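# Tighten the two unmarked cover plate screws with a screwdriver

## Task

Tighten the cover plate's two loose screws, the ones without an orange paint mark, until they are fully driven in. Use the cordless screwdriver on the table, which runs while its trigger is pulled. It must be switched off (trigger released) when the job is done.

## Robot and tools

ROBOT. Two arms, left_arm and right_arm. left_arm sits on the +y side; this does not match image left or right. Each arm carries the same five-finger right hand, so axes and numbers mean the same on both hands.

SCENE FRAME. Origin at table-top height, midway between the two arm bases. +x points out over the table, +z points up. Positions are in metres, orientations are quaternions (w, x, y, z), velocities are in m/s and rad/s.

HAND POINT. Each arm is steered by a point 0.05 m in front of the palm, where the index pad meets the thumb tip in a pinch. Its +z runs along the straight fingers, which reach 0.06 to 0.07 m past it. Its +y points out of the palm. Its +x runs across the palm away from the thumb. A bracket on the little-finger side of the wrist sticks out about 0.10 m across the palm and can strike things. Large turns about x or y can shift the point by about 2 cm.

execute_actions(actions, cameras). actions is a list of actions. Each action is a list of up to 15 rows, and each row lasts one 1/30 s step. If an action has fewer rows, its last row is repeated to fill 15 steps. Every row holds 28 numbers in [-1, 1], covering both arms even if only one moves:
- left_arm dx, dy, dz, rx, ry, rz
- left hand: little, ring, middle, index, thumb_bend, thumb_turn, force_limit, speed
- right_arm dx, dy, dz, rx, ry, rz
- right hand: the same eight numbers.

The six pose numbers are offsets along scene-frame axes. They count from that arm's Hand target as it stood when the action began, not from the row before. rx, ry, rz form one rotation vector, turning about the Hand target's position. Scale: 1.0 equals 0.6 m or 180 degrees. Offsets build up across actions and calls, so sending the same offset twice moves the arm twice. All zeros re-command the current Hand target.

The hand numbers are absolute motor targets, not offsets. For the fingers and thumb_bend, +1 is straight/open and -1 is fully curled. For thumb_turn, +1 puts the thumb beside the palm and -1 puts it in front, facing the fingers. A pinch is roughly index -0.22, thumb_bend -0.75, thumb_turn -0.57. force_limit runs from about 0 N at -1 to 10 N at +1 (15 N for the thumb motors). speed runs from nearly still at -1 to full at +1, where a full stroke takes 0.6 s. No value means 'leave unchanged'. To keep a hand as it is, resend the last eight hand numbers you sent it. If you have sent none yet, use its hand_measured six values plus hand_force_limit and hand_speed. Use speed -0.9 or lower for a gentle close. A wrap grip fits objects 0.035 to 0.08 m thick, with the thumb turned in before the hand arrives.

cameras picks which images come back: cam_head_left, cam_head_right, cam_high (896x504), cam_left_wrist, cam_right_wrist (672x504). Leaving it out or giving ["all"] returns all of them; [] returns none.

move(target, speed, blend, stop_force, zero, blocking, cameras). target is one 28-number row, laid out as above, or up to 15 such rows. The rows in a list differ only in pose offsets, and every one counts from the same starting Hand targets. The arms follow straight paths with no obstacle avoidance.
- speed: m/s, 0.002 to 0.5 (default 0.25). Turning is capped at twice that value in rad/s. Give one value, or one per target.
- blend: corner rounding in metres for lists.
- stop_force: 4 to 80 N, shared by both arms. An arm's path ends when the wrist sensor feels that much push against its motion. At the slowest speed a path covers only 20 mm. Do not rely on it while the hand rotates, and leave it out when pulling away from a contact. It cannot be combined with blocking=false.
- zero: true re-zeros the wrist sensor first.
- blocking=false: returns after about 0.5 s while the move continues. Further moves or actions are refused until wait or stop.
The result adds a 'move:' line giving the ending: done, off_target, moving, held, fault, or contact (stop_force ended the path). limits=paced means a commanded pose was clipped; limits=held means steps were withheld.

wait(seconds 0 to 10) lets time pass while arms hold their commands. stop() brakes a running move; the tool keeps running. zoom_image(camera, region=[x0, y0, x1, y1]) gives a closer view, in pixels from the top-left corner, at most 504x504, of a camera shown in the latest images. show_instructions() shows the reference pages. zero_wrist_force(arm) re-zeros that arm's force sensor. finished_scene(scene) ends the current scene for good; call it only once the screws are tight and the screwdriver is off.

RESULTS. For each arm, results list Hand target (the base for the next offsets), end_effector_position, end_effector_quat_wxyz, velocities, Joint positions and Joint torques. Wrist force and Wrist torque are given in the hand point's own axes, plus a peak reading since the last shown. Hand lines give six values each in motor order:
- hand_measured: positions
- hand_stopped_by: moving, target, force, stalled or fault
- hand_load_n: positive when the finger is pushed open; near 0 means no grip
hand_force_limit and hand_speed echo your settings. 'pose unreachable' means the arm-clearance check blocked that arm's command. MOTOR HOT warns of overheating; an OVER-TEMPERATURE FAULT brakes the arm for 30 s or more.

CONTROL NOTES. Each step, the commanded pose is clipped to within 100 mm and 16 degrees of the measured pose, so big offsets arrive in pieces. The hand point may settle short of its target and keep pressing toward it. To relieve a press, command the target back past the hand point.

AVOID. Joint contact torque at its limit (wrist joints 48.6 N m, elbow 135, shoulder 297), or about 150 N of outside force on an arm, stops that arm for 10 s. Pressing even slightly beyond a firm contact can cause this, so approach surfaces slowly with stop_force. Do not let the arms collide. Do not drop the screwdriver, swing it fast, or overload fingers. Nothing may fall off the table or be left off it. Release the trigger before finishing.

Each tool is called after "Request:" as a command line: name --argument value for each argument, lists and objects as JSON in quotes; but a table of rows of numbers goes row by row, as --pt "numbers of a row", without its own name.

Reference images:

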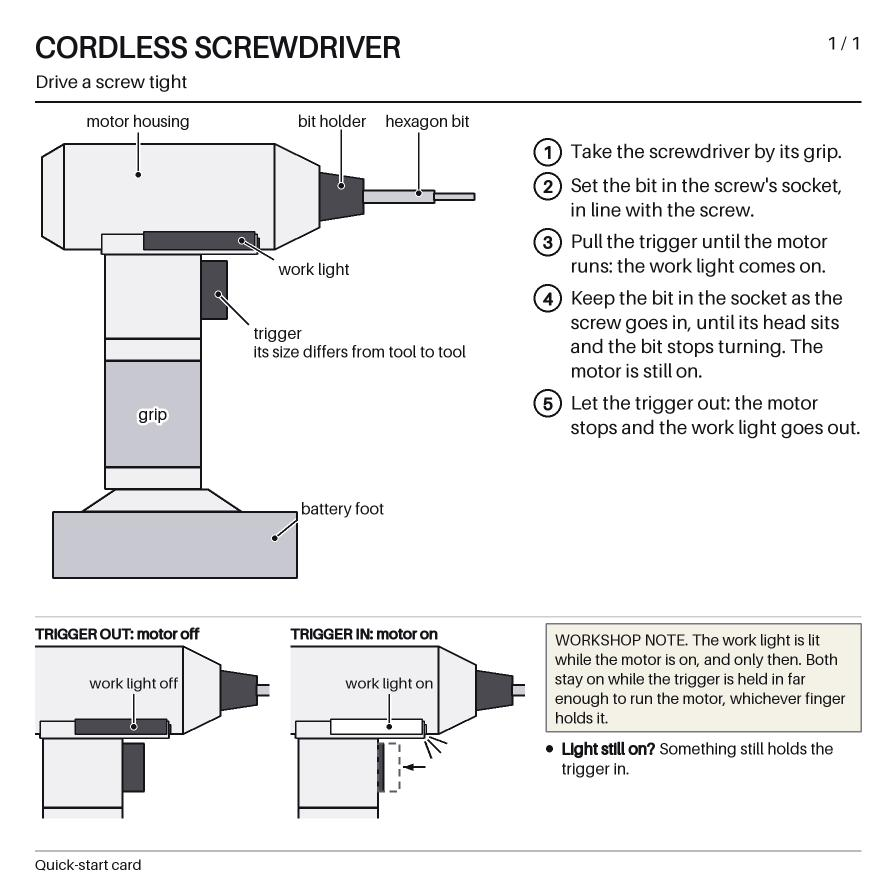

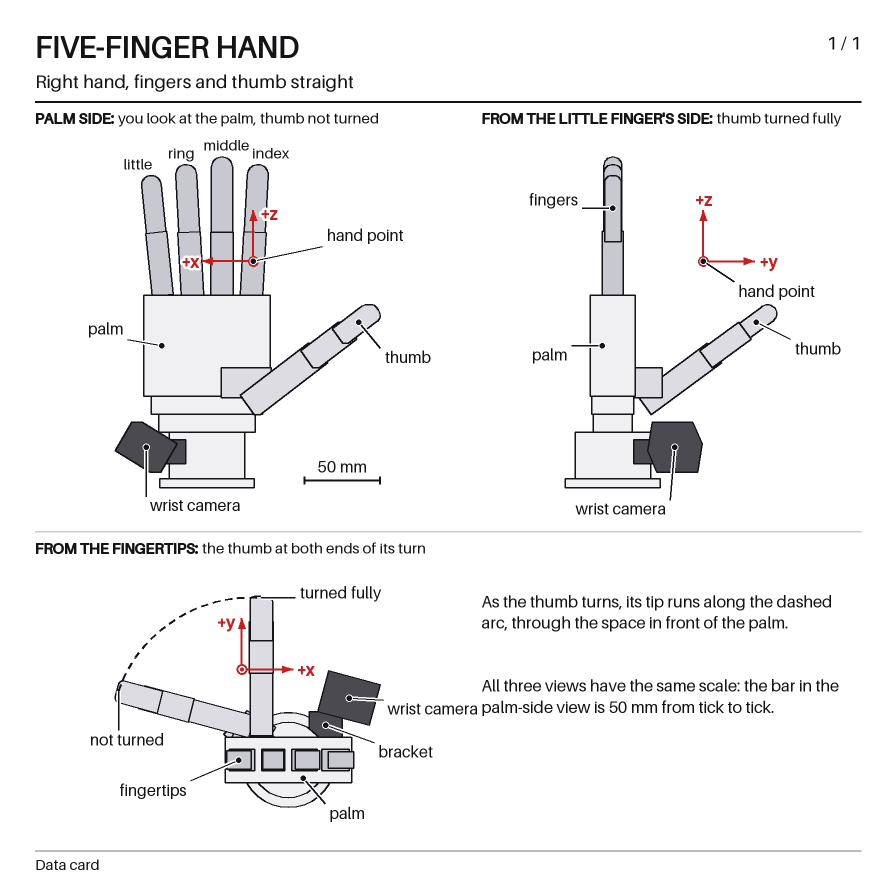

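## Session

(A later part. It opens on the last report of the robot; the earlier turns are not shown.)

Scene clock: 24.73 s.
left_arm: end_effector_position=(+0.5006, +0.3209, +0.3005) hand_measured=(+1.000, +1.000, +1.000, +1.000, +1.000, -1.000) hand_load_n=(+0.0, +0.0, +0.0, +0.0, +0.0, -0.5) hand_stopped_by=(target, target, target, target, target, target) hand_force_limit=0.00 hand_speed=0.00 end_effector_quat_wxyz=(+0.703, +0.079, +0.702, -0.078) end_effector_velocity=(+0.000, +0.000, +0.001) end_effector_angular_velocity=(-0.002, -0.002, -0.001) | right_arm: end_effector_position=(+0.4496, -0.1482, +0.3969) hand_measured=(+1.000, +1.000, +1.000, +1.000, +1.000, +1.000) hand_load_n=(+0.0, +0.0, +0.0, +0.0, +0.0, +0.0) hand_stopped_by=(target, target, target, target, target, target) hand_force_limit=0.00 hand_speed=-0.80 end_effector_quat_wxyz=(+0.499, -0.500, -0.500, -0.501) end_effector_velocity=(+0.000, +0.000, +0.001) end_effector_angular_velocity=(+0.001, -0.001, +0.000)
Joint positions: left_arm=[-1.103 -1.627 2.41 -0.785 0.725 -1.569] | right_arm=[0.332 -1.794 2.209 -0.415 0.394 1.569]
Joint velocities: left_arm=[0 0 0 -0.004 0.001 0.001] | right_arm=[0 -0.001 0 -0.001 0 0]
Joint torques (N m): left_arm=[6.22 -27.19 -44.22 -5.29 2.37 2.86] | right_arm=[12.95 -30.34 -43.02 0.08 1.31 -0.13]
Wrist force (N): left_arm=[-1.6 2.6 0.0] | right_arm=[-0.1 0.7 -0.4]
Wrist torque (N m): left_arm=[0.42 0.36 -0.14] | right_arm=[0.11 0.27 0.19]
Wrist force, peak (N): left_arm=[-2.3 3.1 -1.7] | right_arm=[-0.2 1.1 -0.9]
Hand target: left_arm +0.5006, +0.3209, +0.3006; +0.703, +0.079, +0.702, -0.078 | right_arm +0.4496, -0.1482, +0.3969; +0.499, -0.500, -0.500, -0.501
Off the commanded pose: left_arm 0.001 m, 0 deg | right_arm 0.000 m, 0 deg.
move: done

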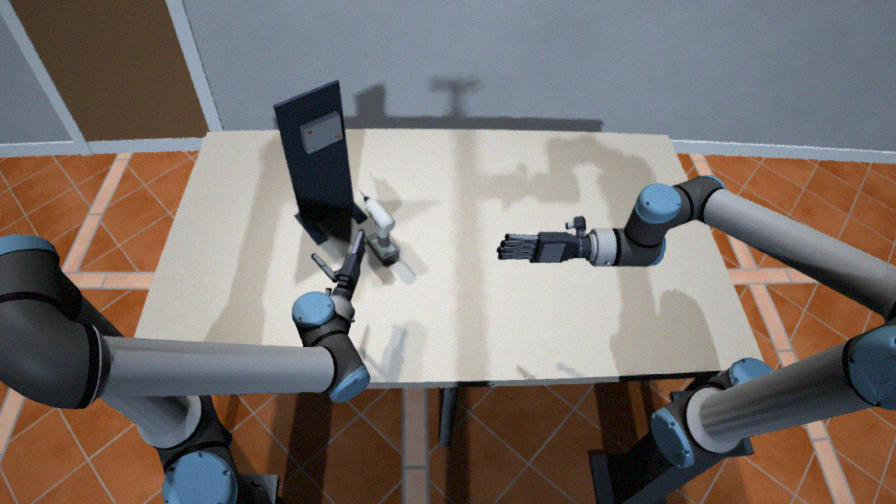

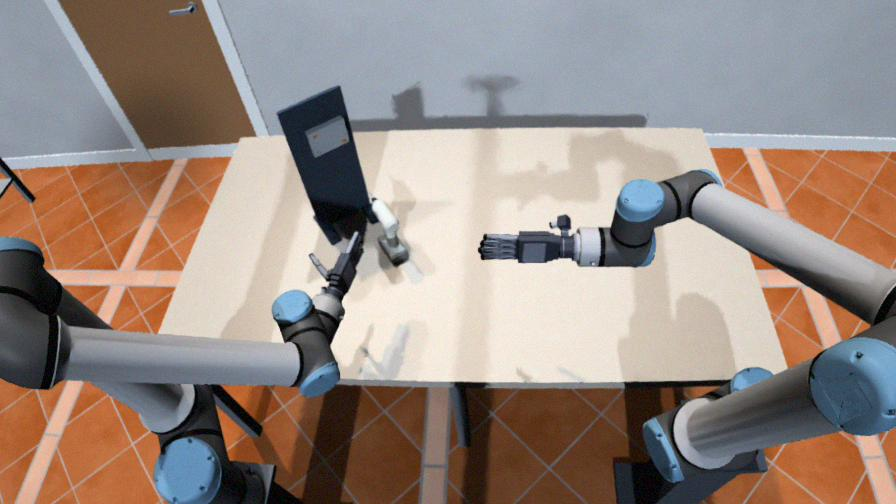

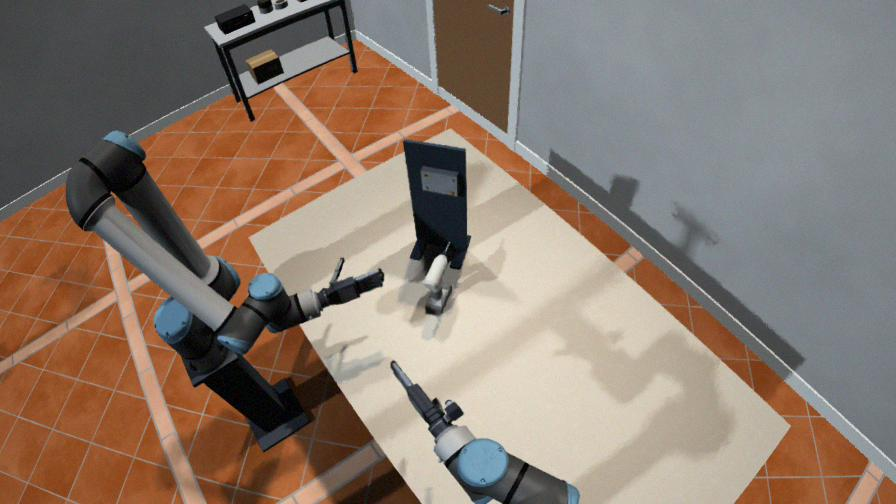

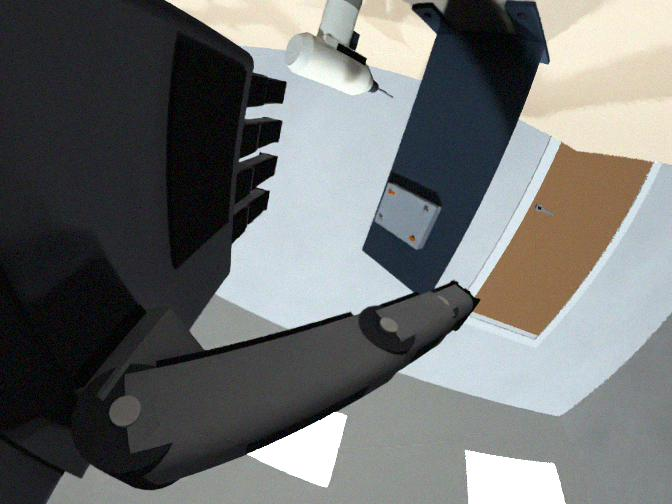

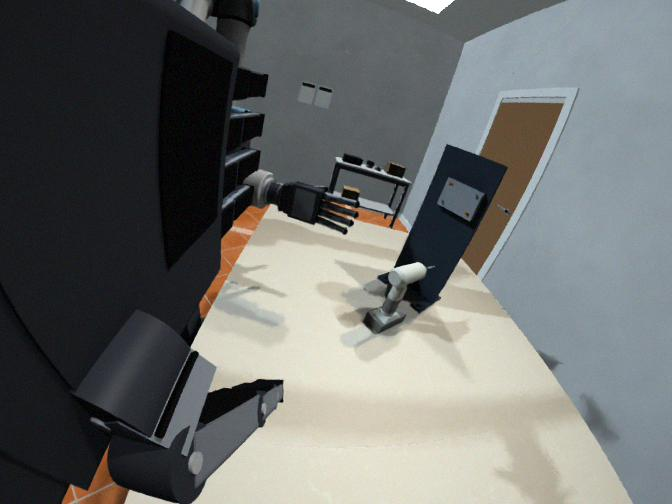

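Request:
move --target '[0.126,-0.062,-0.309,0,0,0,1,1,1,1,1,-1,0,0,0.17,0.08,0,0,0,0,1,1,1,1,1,1,0,-0.8]'

Request:
zoom_image --camera "cam_head_left" --region '[320, 170, 440, 290]'

Request:
zoom_image --camera "cam_right_wrist" --region '[270, 150, 480, 360]'

Request:
zoom_image --camera "cam_high" --region '[350, 200, 490, 340]'

Scene clock: 26.43 s.
left_arm: end_effector_position=(+0.5761, +0.2839, +0.1149) hand_measured=(+1.000, +1.000, +1.000, +1.000, +1.000, -1.000) hand_load_n=(+0.0, +0.0, +0.0, +0.0, +0.0, +0.0) hand_stopped_by=(target, target, target, target, target, target) hand_force_limit=0.00 hand_speed=0.00 end_effector_quat_wxyz=(+0.703, +0.079, +0.702, -0.078) end_effector_velocity=(+0.000, +0.000, +0.000) end_effector_angular_velocity=(+0.002, +0.000, +0.000) | right_arm: end_effector_position=(+0.5515, -0.1001, +0.3970) hand_measured=(+1.000, +1.000, +1.000, +1.000, +1.000, +1.000) hand_load_n=(+0.0, +0.0, +0.0, +0.5, +0.0, +0.0) hand_stopped_by=(target, target, target, target, target, target) hand_force_limit=0.00 hand_speed=-0.80 end_effector_quat_wxyz=(+0.499, -0.500, -0.500, -0.501) end_effector_velocity=(+0.000, +0.000, +0.001) end_effector_angular_velocity=(+0.000, -0.001, +0.000)
Joint positions: left_arm=[-0.995 -1.139 2.344 -1.207 0.833 -1.568] | right_arm=[0.343 -1.594 2.038 -0.444 0.405 1.569]
Joint velocities: left_arm=[0 0.001 0 0 0 0.002] | right_arm=[0 -0.001 0 0 0 0]
Joint torques (N m): left_arm=[-10.57 -31.43 -3.35 -2.73 -2.78 -0.29] | right_arm=[1.21 -30.08 -42.01 1.29 -0.08 -2.08]
Wrist force (N): left_arm=[-1.6 2.4 -0.1] | right_arm=[-0.5 0.8 -0.8]
Wrist torque (N m): left_arm=[0.38 0.36 -0.13] | right_arm=[0.14 0.35 0.18]
Wrist force, peak (N): left_arm=[-4.1 2.8 -0.8] | right_arm=[0.0 2.0 -0.2]
Hand target: left_arm +0.5760, +0.2839, +0.1148; +0.703, +0.079, +0.702, -0.078 | right_arm +0.5515, -0.1001, +0.3971; +0.499, -0.500, -0.500, -0.501
Off the commanded pose: left_arm 0.000 m, 0 deg | right_arm 0.000 m, 0 deg.
move: done

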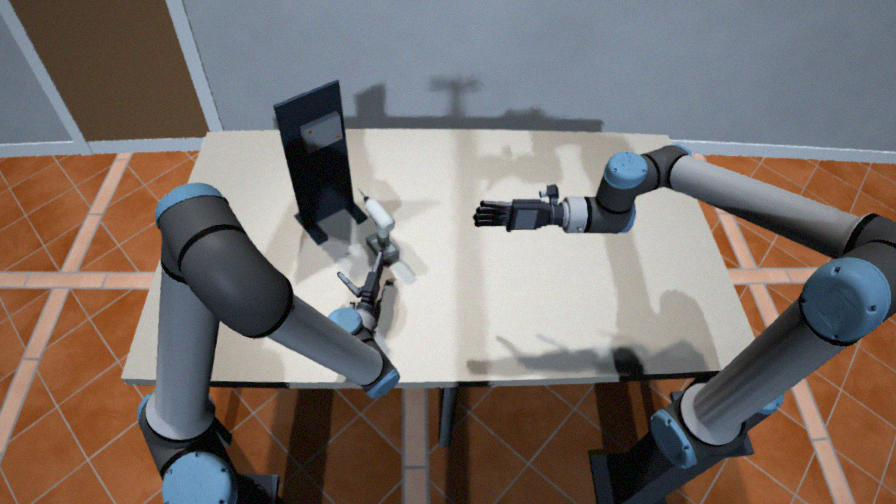

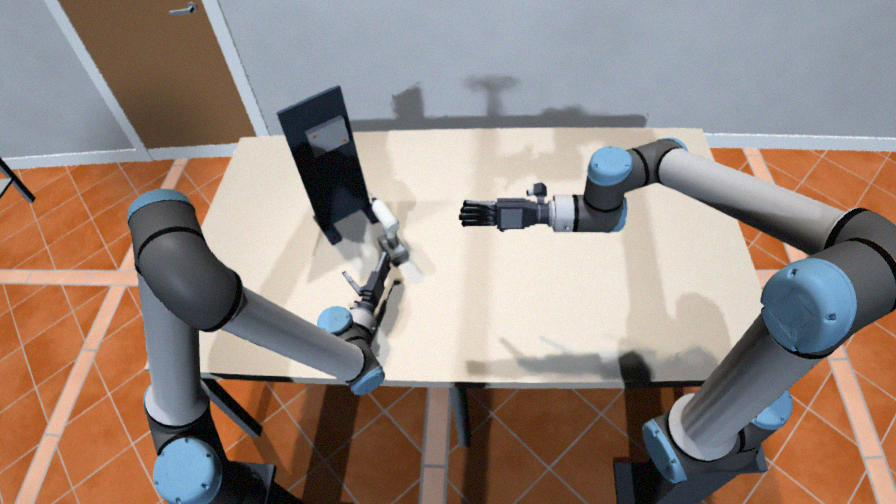

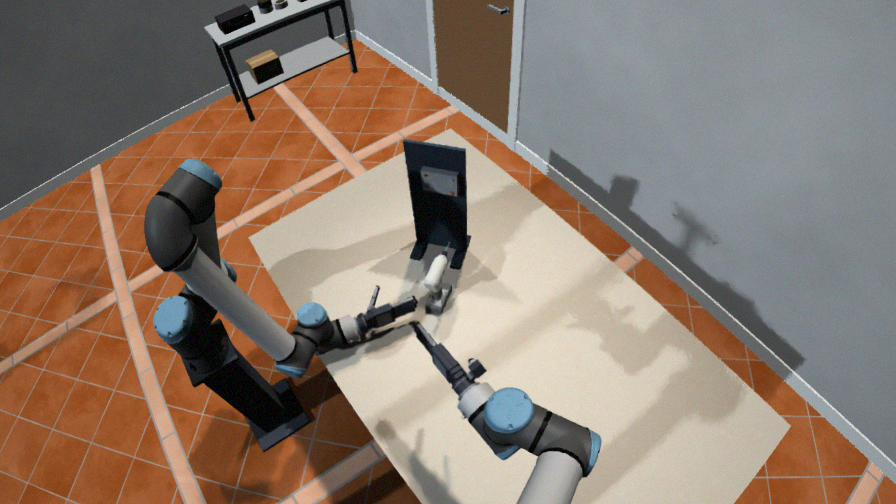

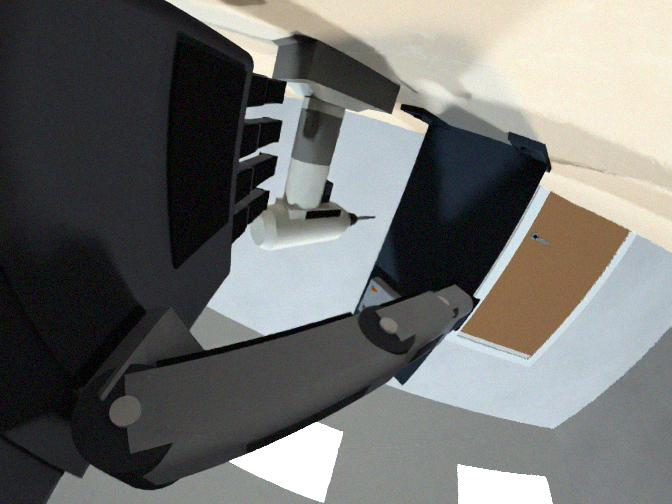

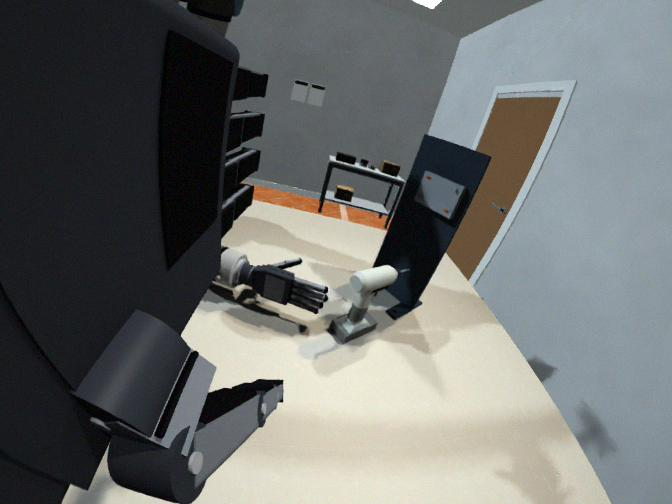

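Scaled by 4.200.

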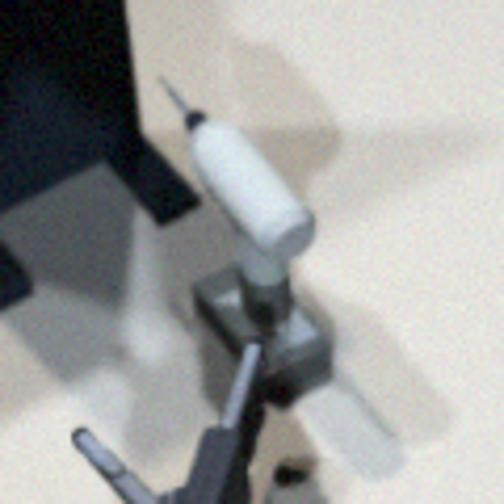

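Scaled by 2.400 from the camera's 672x504 image, which has a finer 960x720 frame.

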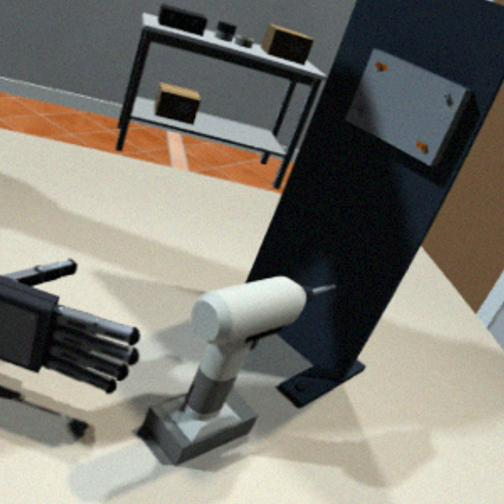

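Scaled by 3.600.

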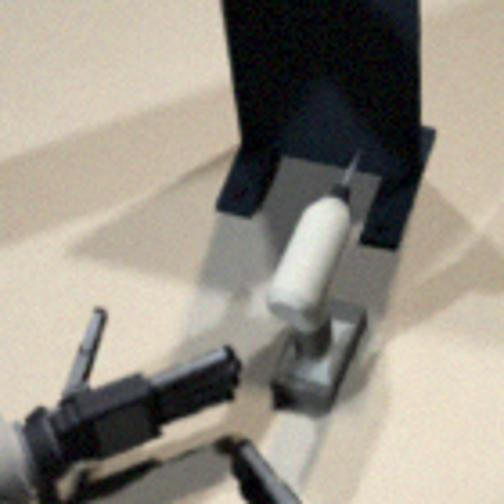

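Request:
move --pt "-0.004 -0.016 0 0 0 0 1 1 1 1 1 -1 0 0 0 0 0 0 0 0 1 1 1 1 1 1 0 -0.8" --pt "0.0935 -0.0387 0 0 0 0 1 1 1 1 1 -1 0 0 0 0 0 0 0 0 1 1 1 1 1 1 0 -0.8" --speed 0.15 --cameras '["cam_head_left","cam_high","cam_left_wrist","cam_right_wrist"]'

Request:
zoom_image --camera "cam_head_left" --region '[330, 180, 430, 280]'

Request:
zoom_image --camera "cam_high" --region '[370, 230, 480, 340]'

Request:
zoom_image --camera "cam_right_wrist" --region '[290, 200, 450, 360]'

Scene clock: 28.13 s.
left_arm: end_effector_position=(+0.6321, +0.2607, +0.1146) hand_measured=(+1.000, +1.000, +1.000, +1.000, +1.000, -1.000) hand_load_n=(+0.0, +0.5, +0.0, +0.0, +0.0, +0.0) hand_stopped_by=(target, target, target, target, target, target) hand_force_limit=0.00 hand_speed=0.00 end_effector_quat_wxyz=(+0.703, +0.079, +0.702, -0.078) end_effector_velocity=(+0.000, +0.000, +0.000) end_effector_angular_velocity=(-0.001, +0.000, -0.001) | right_arm: end_effector_position=(+0.5515, -0.1001, +0.3971) hand_measured=(+1.000, +1.000, +1.000, +1.000, +1.000, +1.000) hand_load_n=(+0.0, +0.0, +0.0, +0.0, +0.0, +0.0) hand_stopped_by=(target, target, target, target, target, target) hand_force_limit=0.00 hand_speed=-0.80 end_effector_quat_wxyz=(+0.499, -0.500, -0.500, -0.501) end_effector_velocity=(+0.000, +0.000, +0.001) end_effector_angular_velocity=(+0.001, -0.001, +0.000)
Joint positions: left_arm=[-0.932 -1.086 2.227 -1.143 0.896 -1.568] | right_arm=[0.343 -1.594 2.038 -0.444 0.405 1.569]
Joint velocities: left_arm=[0 0 0 0 0.001 -0.001] | right_arm=[0 0 0 -0.001 0 0]
Joint torques (N m): left_arm=[2.82 -67.94 -15.5 -4.6 -0.43 -2.12] | right_arm=[-13.8 -28.4 -41.83 0.56 -0.36 -2.25]
Wrist force (N): left_arm=[-1.7 2.7 -0.1] | right_arm=[0.1 0.6 -1.1]
Wrist torque (N m): left_arm=[0.44 0.37 -0.14] | right_arm=[0.13 0.27 0.21]
Wrist force, peak (N): left_arm=[-1.5 4.3 -0.5] | right_arm=[-0.2 0.9 -1.1]
Hand target: left_arm +0.6321, +0.2607, +0.1147; +0.703, +0.079, +0.702, -0.078 | right_arm +0.5515, -0.1001, +0.3971; +0.499, -0.500, -0.500, -0.501
Off the commanded pose: left_arm 0.000 m, 0 deg | right_arm 0.000 m, 0 deg.
move: done
Images, in order (width x height): cam_head_left 896x504, cam_high 896x504, cam_left_wrist 672x504, cam_right_wrist 672x504.

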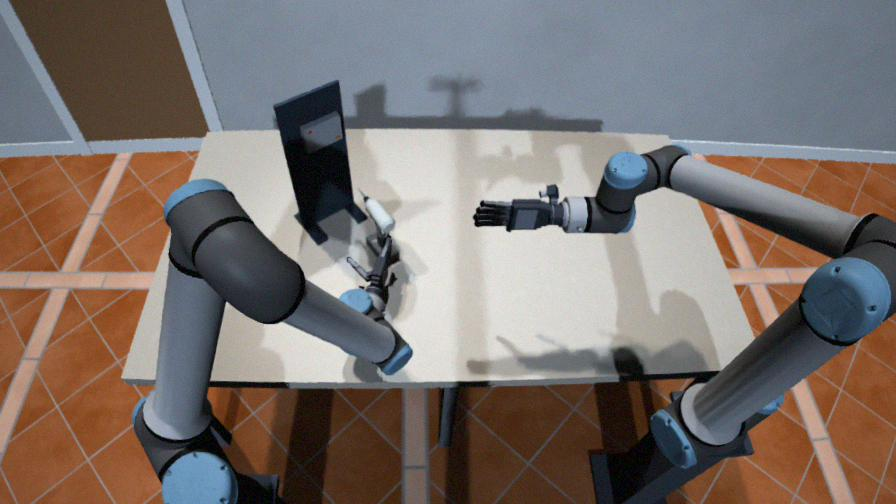

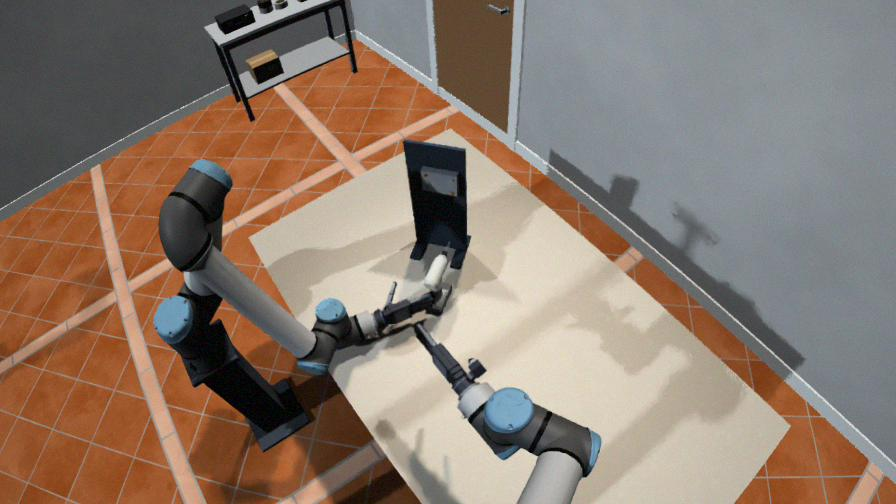

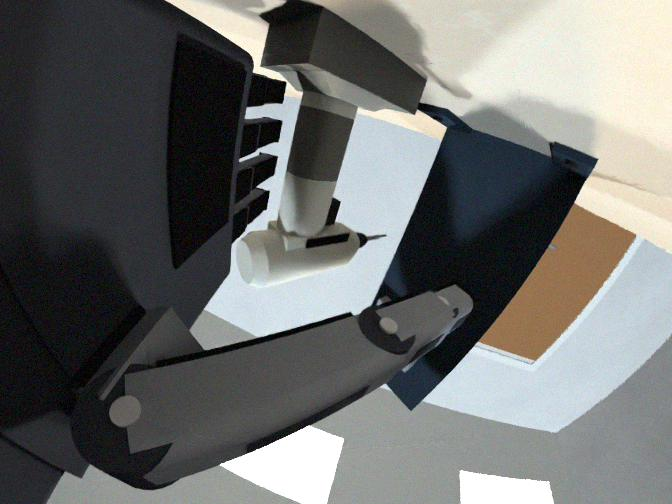

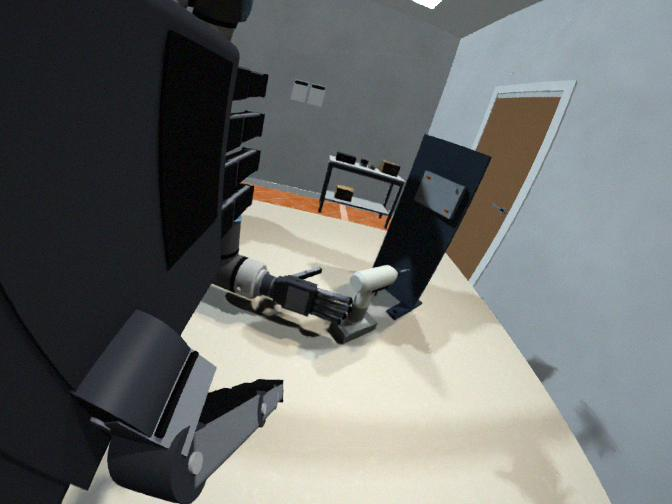

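Scaled by 5.040.

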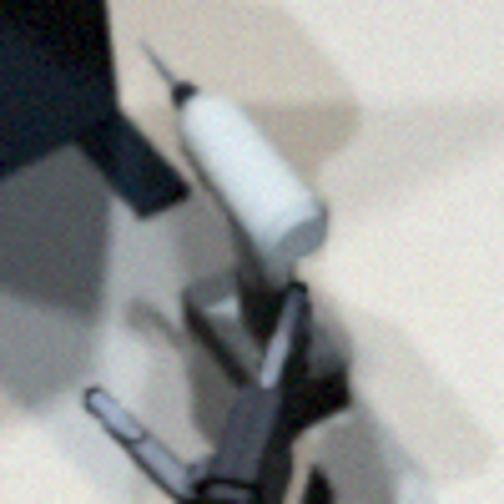

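Scaled by 4.582.

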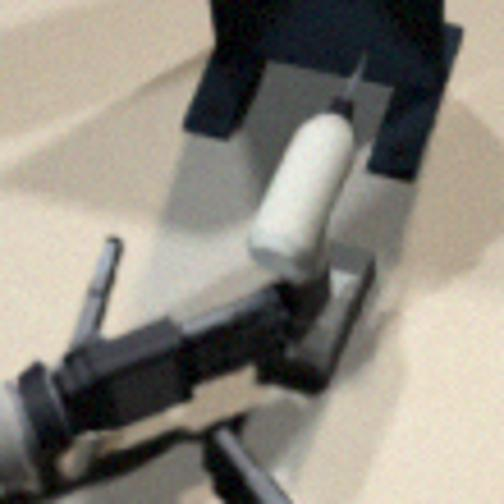

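Scaled by 3.150 from the camera's 672x504 image, which has a finer 960x720 frame.

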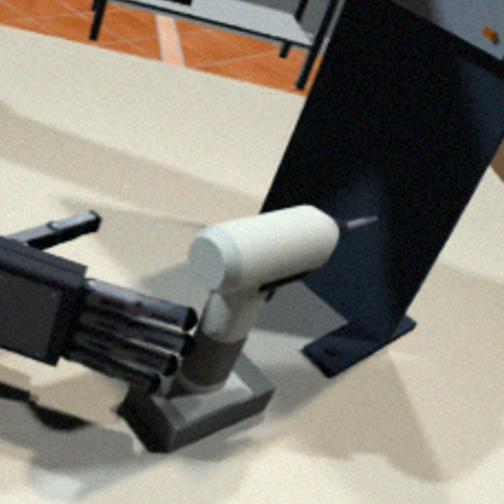

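Request:
move --target '[0.1137,-0.0263,0,0,0,0,1,1,1,1,1,-1,0,0,0,0,0,0,0,0,1,1,1,1,1,1,0,-0.8]' --speed 0.08 --stop_force 6 --cameras '["cam_head_left","cam_high","cam_left_wrist","cam_right_wrist"]'

Request:
zoom_image --camera "cam_head_left" --region '[330, 180, 430, 280]'

Request:
zoom_image --camera "cam_right_wrist" --region '[290, 220, 430, 360]'

Request:
zoom_image --camera "cam_left_wrist" --region '[200, 0, 500, 380]'

Scene clock: 30.70 s.
left_arm: end_effector_position=(+0.7004, +0.2448, +0.1146) hand_measured=(+1.000, +1.000, +1.000, +1.000, +1.000, -1.000) hand_load_n=(+0.0, +0.0, +0.0, +0.0, +0.0, +0.0) hand_stopped_by=(target, target, target, target, target, target) hand_force_limit=0.00 hand_speed=0.00 end_effector_quat_wxyz=(+0.703, +0.079, +0.702, -0.078) end_effector_velocity=(+0.000, -0.001, +0.000) end_effector_angular_velocity=(+0.000, +0.000, -0.001) | right_arm: end_effector_position=(+0.5515, -0.1001, +0.3971) hand_measured=(+1.000, +1.000, +1.000, +1.000, +1.000, +1.000) hand_load_n=(+0.0, +0.0, +0.0, +0.0, +0.0, +0.0) hand_stopped_by=(target, target, target, target, target, target) hand_force_limit=0.00 hand_speed=-0.80 end_effector_quat_wxyz=(+0.499, -0.500, -0.500, -0.501) end_effector_velocity=(+0.000, +0.000, -0.001) end_effector_angular_velocity=(-0.001, +0.002, +0.000)
Joint positions: left_arm=[-0.858 -1.024 2.093 -1.071 0.97 -1.569] | right_arm=[0.343 -1.594 2.038 -0.444 0.405 1.569]
Joint velocities: left_arm=[-0.001 -0.001 0 0 0 0] | right_arm=[0 0 0 0.001 0 0]
Joint torques (N m): left_arm=[-13.79 -75.84 -10.8 -4.64 -2.59 -3.5] | right_arm=[-13.61 -30.96 -36.7 -0.34 -0.64 -2.28]
Wrist force (N): left_arm=[-1.7 2.7 -0.5] | right_arm=[0.1 0.7 -0.6]
Wrist torque (N m): left_arm=[0.45 0.38 -0.14] | right_arm=[0.12 0.25 0.21]
Wrist force, peak (N): left_arm=[-1.9 3.3 -0.6] | right_arm=[0.1 1.0 -1.1]
Hand target: left_arm +0.7004, +0.2448, +0.1146; +0.703, +0.079, +0.702, -0.078 | right_arm +0.5515, -0.1001, +0.3971; +0.499, -0.500, -0.500, -0.501
Off the commanded pose: left_arm 0.000 m, 0 deg | right_arm 0.000 m, 0 deg.
move: done
Images, in order (width x height): cam_head_left 896x504, cam_high 896x504, cam_left_wrist 672x504, cam_right_wrist 672x504.

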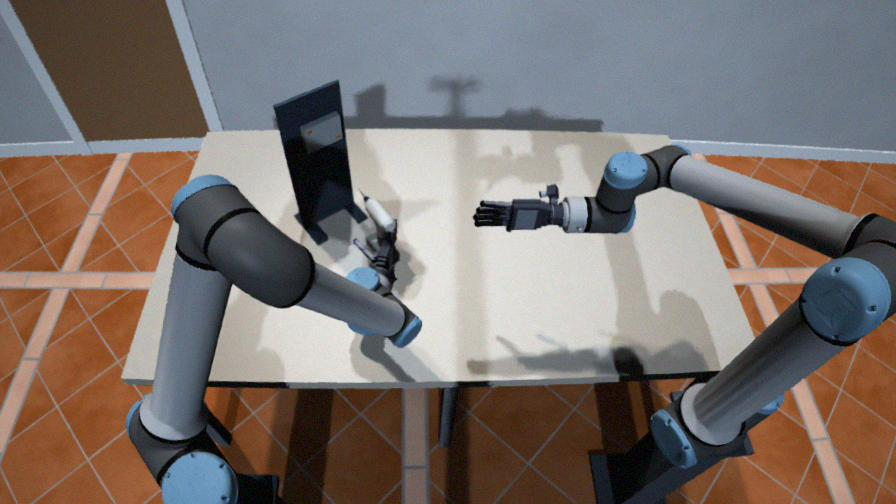

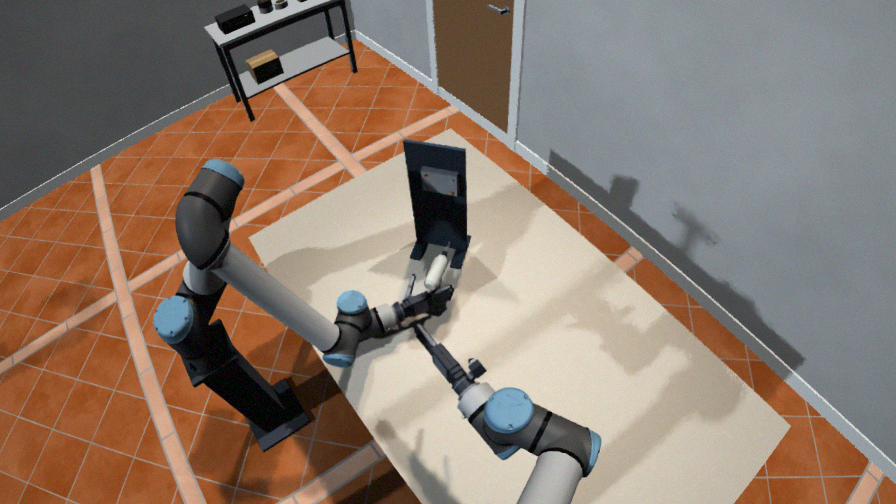

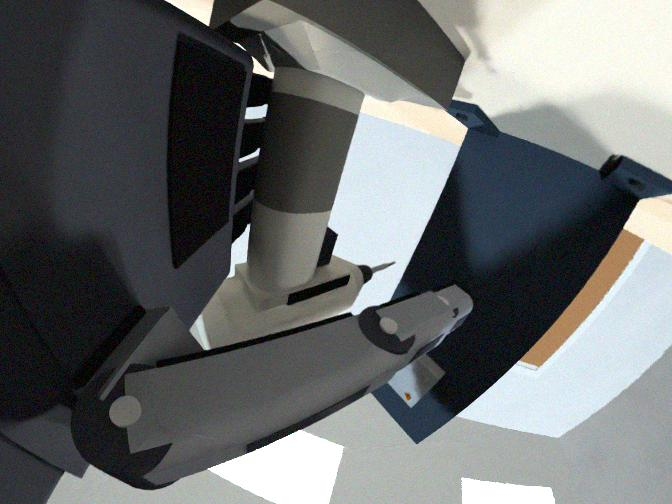

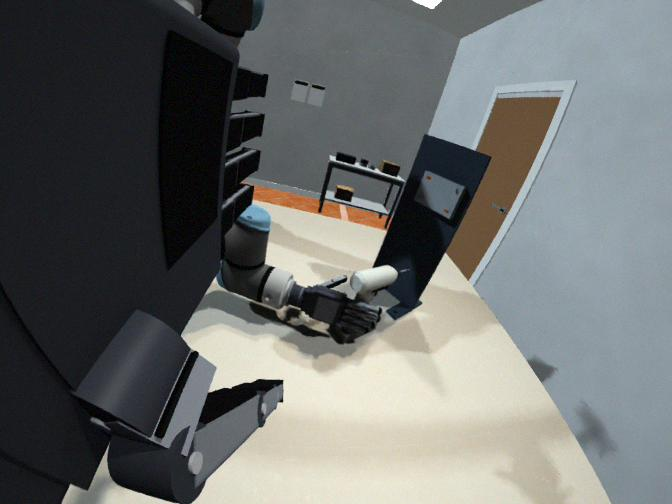

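Scaled by 5.040.

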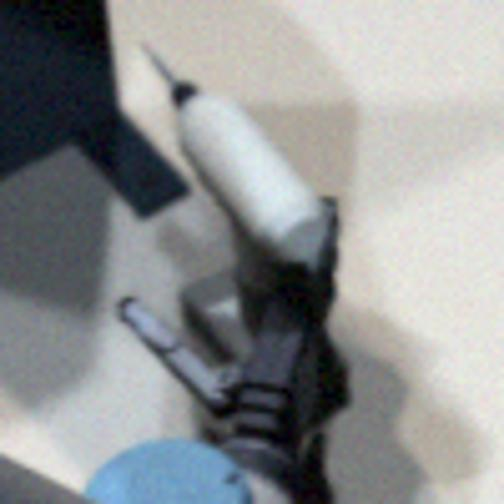

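Scaled by 3.600 from the camera's 672x504 image, which has a finer 960x720 frame.

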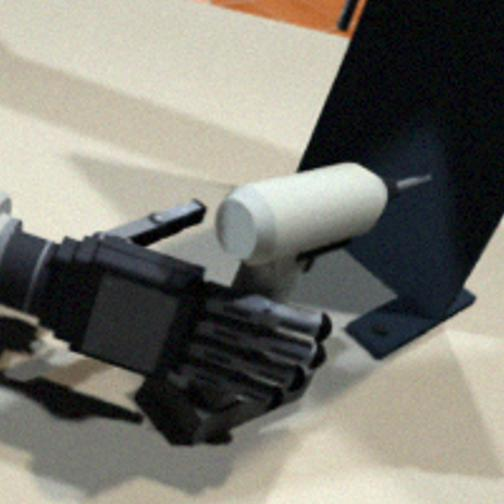

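Scaled by 1.326 from the camera's 672x504 image, which has a finer 960x720 frame.

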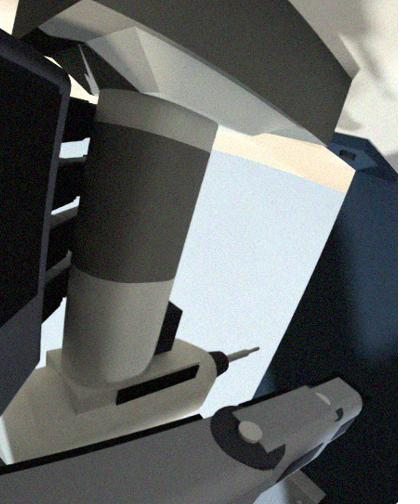

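Request:
move --target '[0.0517,-0.014,0.003,0,0,0,1,1,1,1,1,-1,0,0,0,0,0,0,0,0,1,1,1,1,1,1,0,-0.8]' --speed 0.05 --stop_force 5 --cameras '["cam_left_wrist","cam_right_wrist"]'

Request:
zoom_image --camera "cam_left_wrist" --region '[180, 50, 480, 380]'

Request:
zoom_image --camera "cam_right_wrist" --region '[310, 220, 430, 360]'

Scene clock: 32.77 s.
left_arm: end_effector_position=(+0.7314, +0.2364, +0.1163) hand_measured=(+1.000, +1.000, +1.000, +1.000, +1.000, -1.000) hand_load_n=(+0.0, +0.0, +0.0, +0.0, +0.0, +0.0) hand_stopped_by=(target, target, target, target, target, target) hand_force_limit=0.00 hand_speed=0.00 end_effector_quat_wxyz=(+0.703, +0.079, +0.702, -0.078) end_effector_velocity=(+0.000, +0.000, +0.000) end_effector_angular_velocity=(-0.003, +0.000, +0.001) | right_arm: end_effector_position=(+0.5515, -0.1001, +0.3971) hand_measured=(+1.000, +1.000, +1.000, +1.000, +1.000, +1.000) hand_load_n=(+0.0, +0.0, +0.0, +0.0, +0.0, +0.0) hand_stopped_by=(target, target, target, target, target, target) hand_force_limit=0.00 hand_speed=-0.80 end_effector_quat_wxyz=(+0.499, -0.500, -0.500, -0.501) end_effector_velocity=(+0.000, +0.000, -0.001) end_effector_angular_velocity=(-0.001, +0.001, +0.000)
Joint positions: left_arm=[-0.831 -0.998 2.03 -1.034 0.997 -1.569] | right_arm=[0.343 -1.594 2.038 -0.444 0.405 1.569]
Joint velocities: left_arm=[0 0 0 -0.001 -0.001 -0.002] | right_arm=[0 0.001 0 0.001 0 0]
Joint torques (N m): left_arm=[-12.41 -78.4 -11.21 -5.05 -2.52 -3.37] | right_arm=[-12.31 -29.79 -34.14 -1.31 -0.44 -2.11]
Wrist force (N): left_arm=[-1.6 2.8 -0.4] | right_arm=[-0.2 0.6 -0.6]
Wrist torque (N m): left_arm=[0.48 0.35 -0.11] | right_arm=[0.10 0.28 0.19]
Wrist force, peak (N): left_arm=[-2.1 3.2 0.2] | right_arm=[-0.3 0.6 -1.1]
Hand target: left_arm +0.7314, +0.2364, +0.1163; +0.703, +0.079, +0.702, -0.078 | right_arm +0.5515, -0.1001, +0.3971; +0.499, -0.500, -0.500, -0.501
Off the commanded pose: left_arm 0.000 m, 0 deg | right_arm 0.000 m, 0 deg.
move: done
Images, in order (width x height): cam_left_wrist 672x504, cam_right_wrist 672x504.

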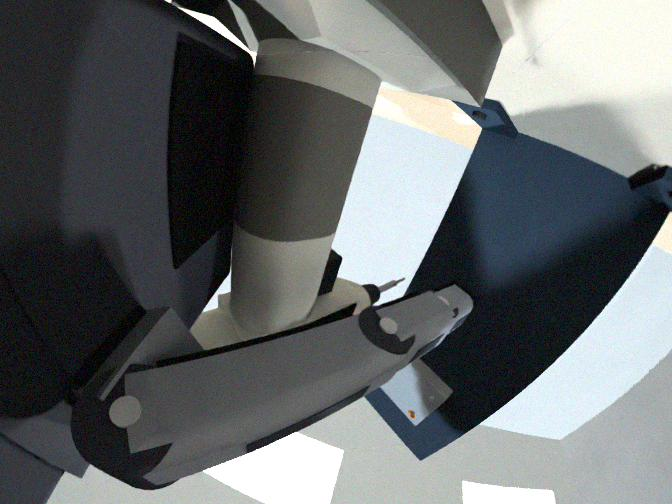

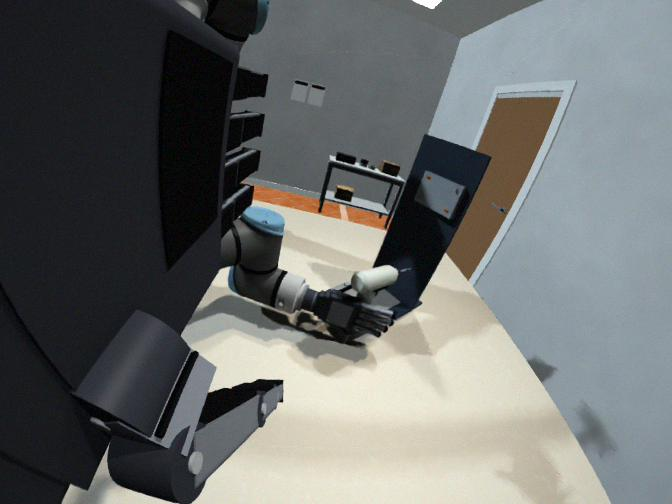

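Scaled by 1.527 from the camera's 672x504 image, which has a finer 960x720 frame.

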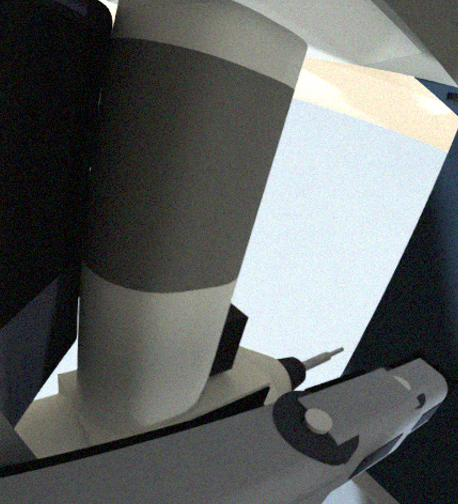

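Scaled by 3.600 from the camera's 672x504 image, which has a finer 960x720 frame.

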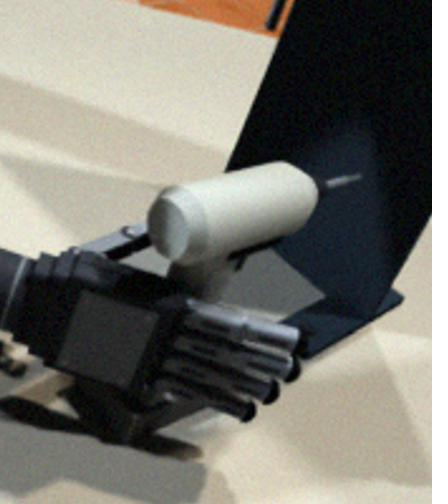

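Request:
move --target '[0,0,0,0,0,0,-1,-1,-1,1,-1,-1,0.2,-0.7,0,0,0,0,0,0,1,1,1,1,1,1,0,-0.8]' --cameras '["cam_left_wrist","cam_right_wrist"]'

Request:
zoom_image --camera "cam_left_wrist" --region '[180, 50, 480, 380]'

Request:
zoom_image --camera "cam_right_wrist" --region '[310, 220, 430, 360]'

Scene clock: 37.10 s.
left_arm: end_effector_position=(+0.7314, +0.2364, +0.1163) hand_measured=(-0.812, -0.796, -0.562, +1.000, +0.004, -1.000) hand_load_n=(+10.0, +6.5, +7.5, +0.0, +9.0, +2.0) hand_stopped_by=(force, force, force, target, force, target) hand_force_limit=0.20 hand_speed=-0.70 end_effector_quat_wxyz=(+0.703, +0.079, +0.702, -0.078) end_effector_velocity=(+0.000, +0.000, +0.000) end_effector_angular_velocity=(+0.001, +0.001, +0.000) | right_arm: end_effector_position=(+0.5515, -0.1001, +0.3971) hand_measured=(+1.000, +1.000, +1.000, +1.000, +1.000, +1.000) hand_load_n=(+0.0, +0.0, +0.0, +0.0, -0.5, +0.0) hand_stopped_by=(target, target, target, target, target, target) hand_force_limit=0.00 hand_speed=-0.80 end_effector_quat_wxyz=(+0.499, -0.500, -0.500, -0.501) end_effector_velocity=(+0.000, +0.000, +0.001) end_effector_angular_velocity=(+0.001, -0.002, +0.000)
Joint positions: left_arm=[-0.831 -0.998 2.03 -1.034 0.997 -1.569] | right_arm=[0.343 -1.594 2.038 -0.444 0.405 1.569]
Joint velocities: left_arm=[0 0 0 0.001 0 0] | right_arm=[0 -0.001 0 -0.001 0 0]
Joint torques (N m): left_arm=[-11.54 -79.96 -23.5 -1.02 -0.75 -3.18] | right_arm=[-11.34 -31.42 -35.17 -2.94 -0.58 -2.01]
Wrist force (N): left_arm=[-2.6 3.9 0.6] | right_arm=[0.0 0.4 -0.7]
Wrist torque (N m): left_arm=[0.48 -0.02 -0.14] | right_arm=[0.08 0.27 0.20]
Wrist force, peak (N): left_arm=[-2.6 3.9 0.6] | right_arm=[0.0 0.9 -1.0]
Hand target: left_arm +0.7314, +0.2364, +0.1163; +0.703, +0.079, +0.702, -0.078 | right_arm +0.5515, -0.1001, +0.3971; +0.499, -0.500, -0.500, -0.501
Off the commanded pose: left_arm 0.000 m, 0 deg | right_arm 0.000 m, 0 deg.
move: done
Images, in order (width x height): cam_left_wrist 672x504, cam_right_wrist 672x504.

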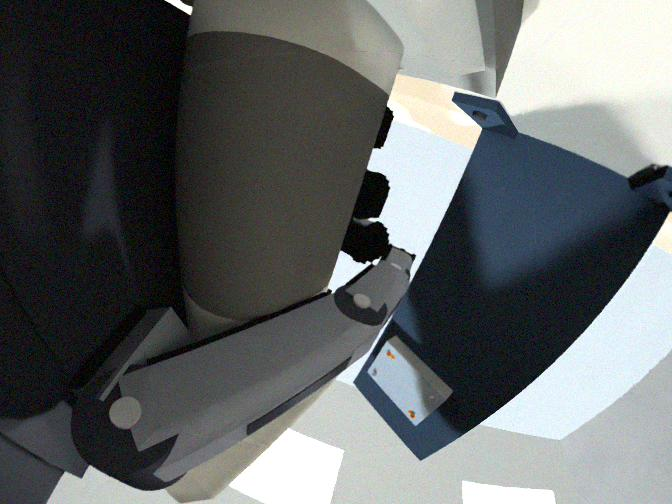

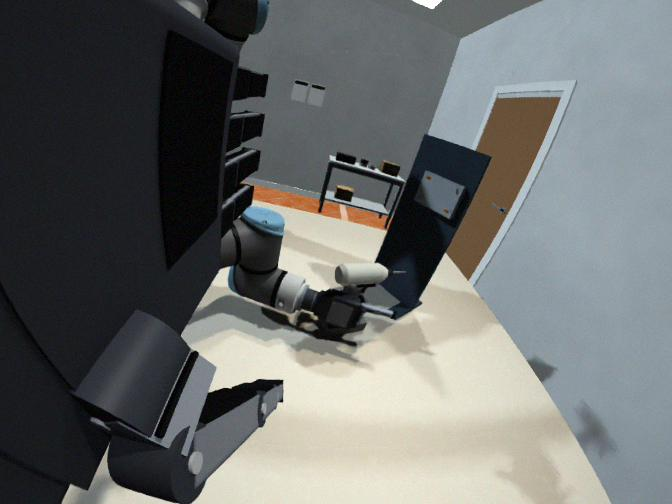

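Scaled by 1.527 from the camera's 672x504 image, which has a finer 960x720 frame.

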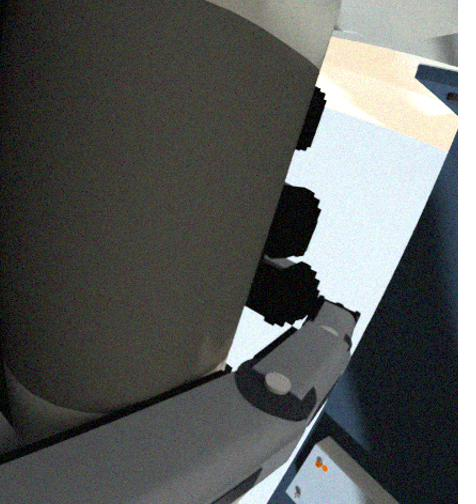

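Scaled by 3.600 from the camera's 672x504 image, which has a finer 960x720 frame.

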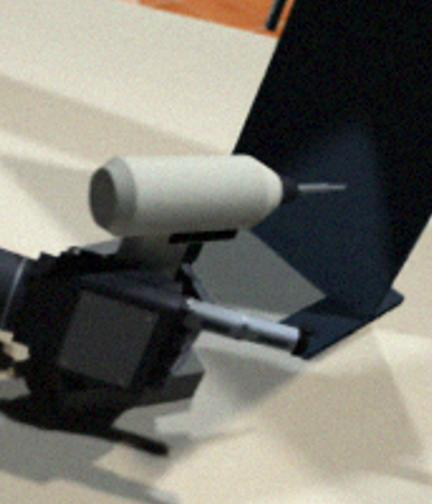

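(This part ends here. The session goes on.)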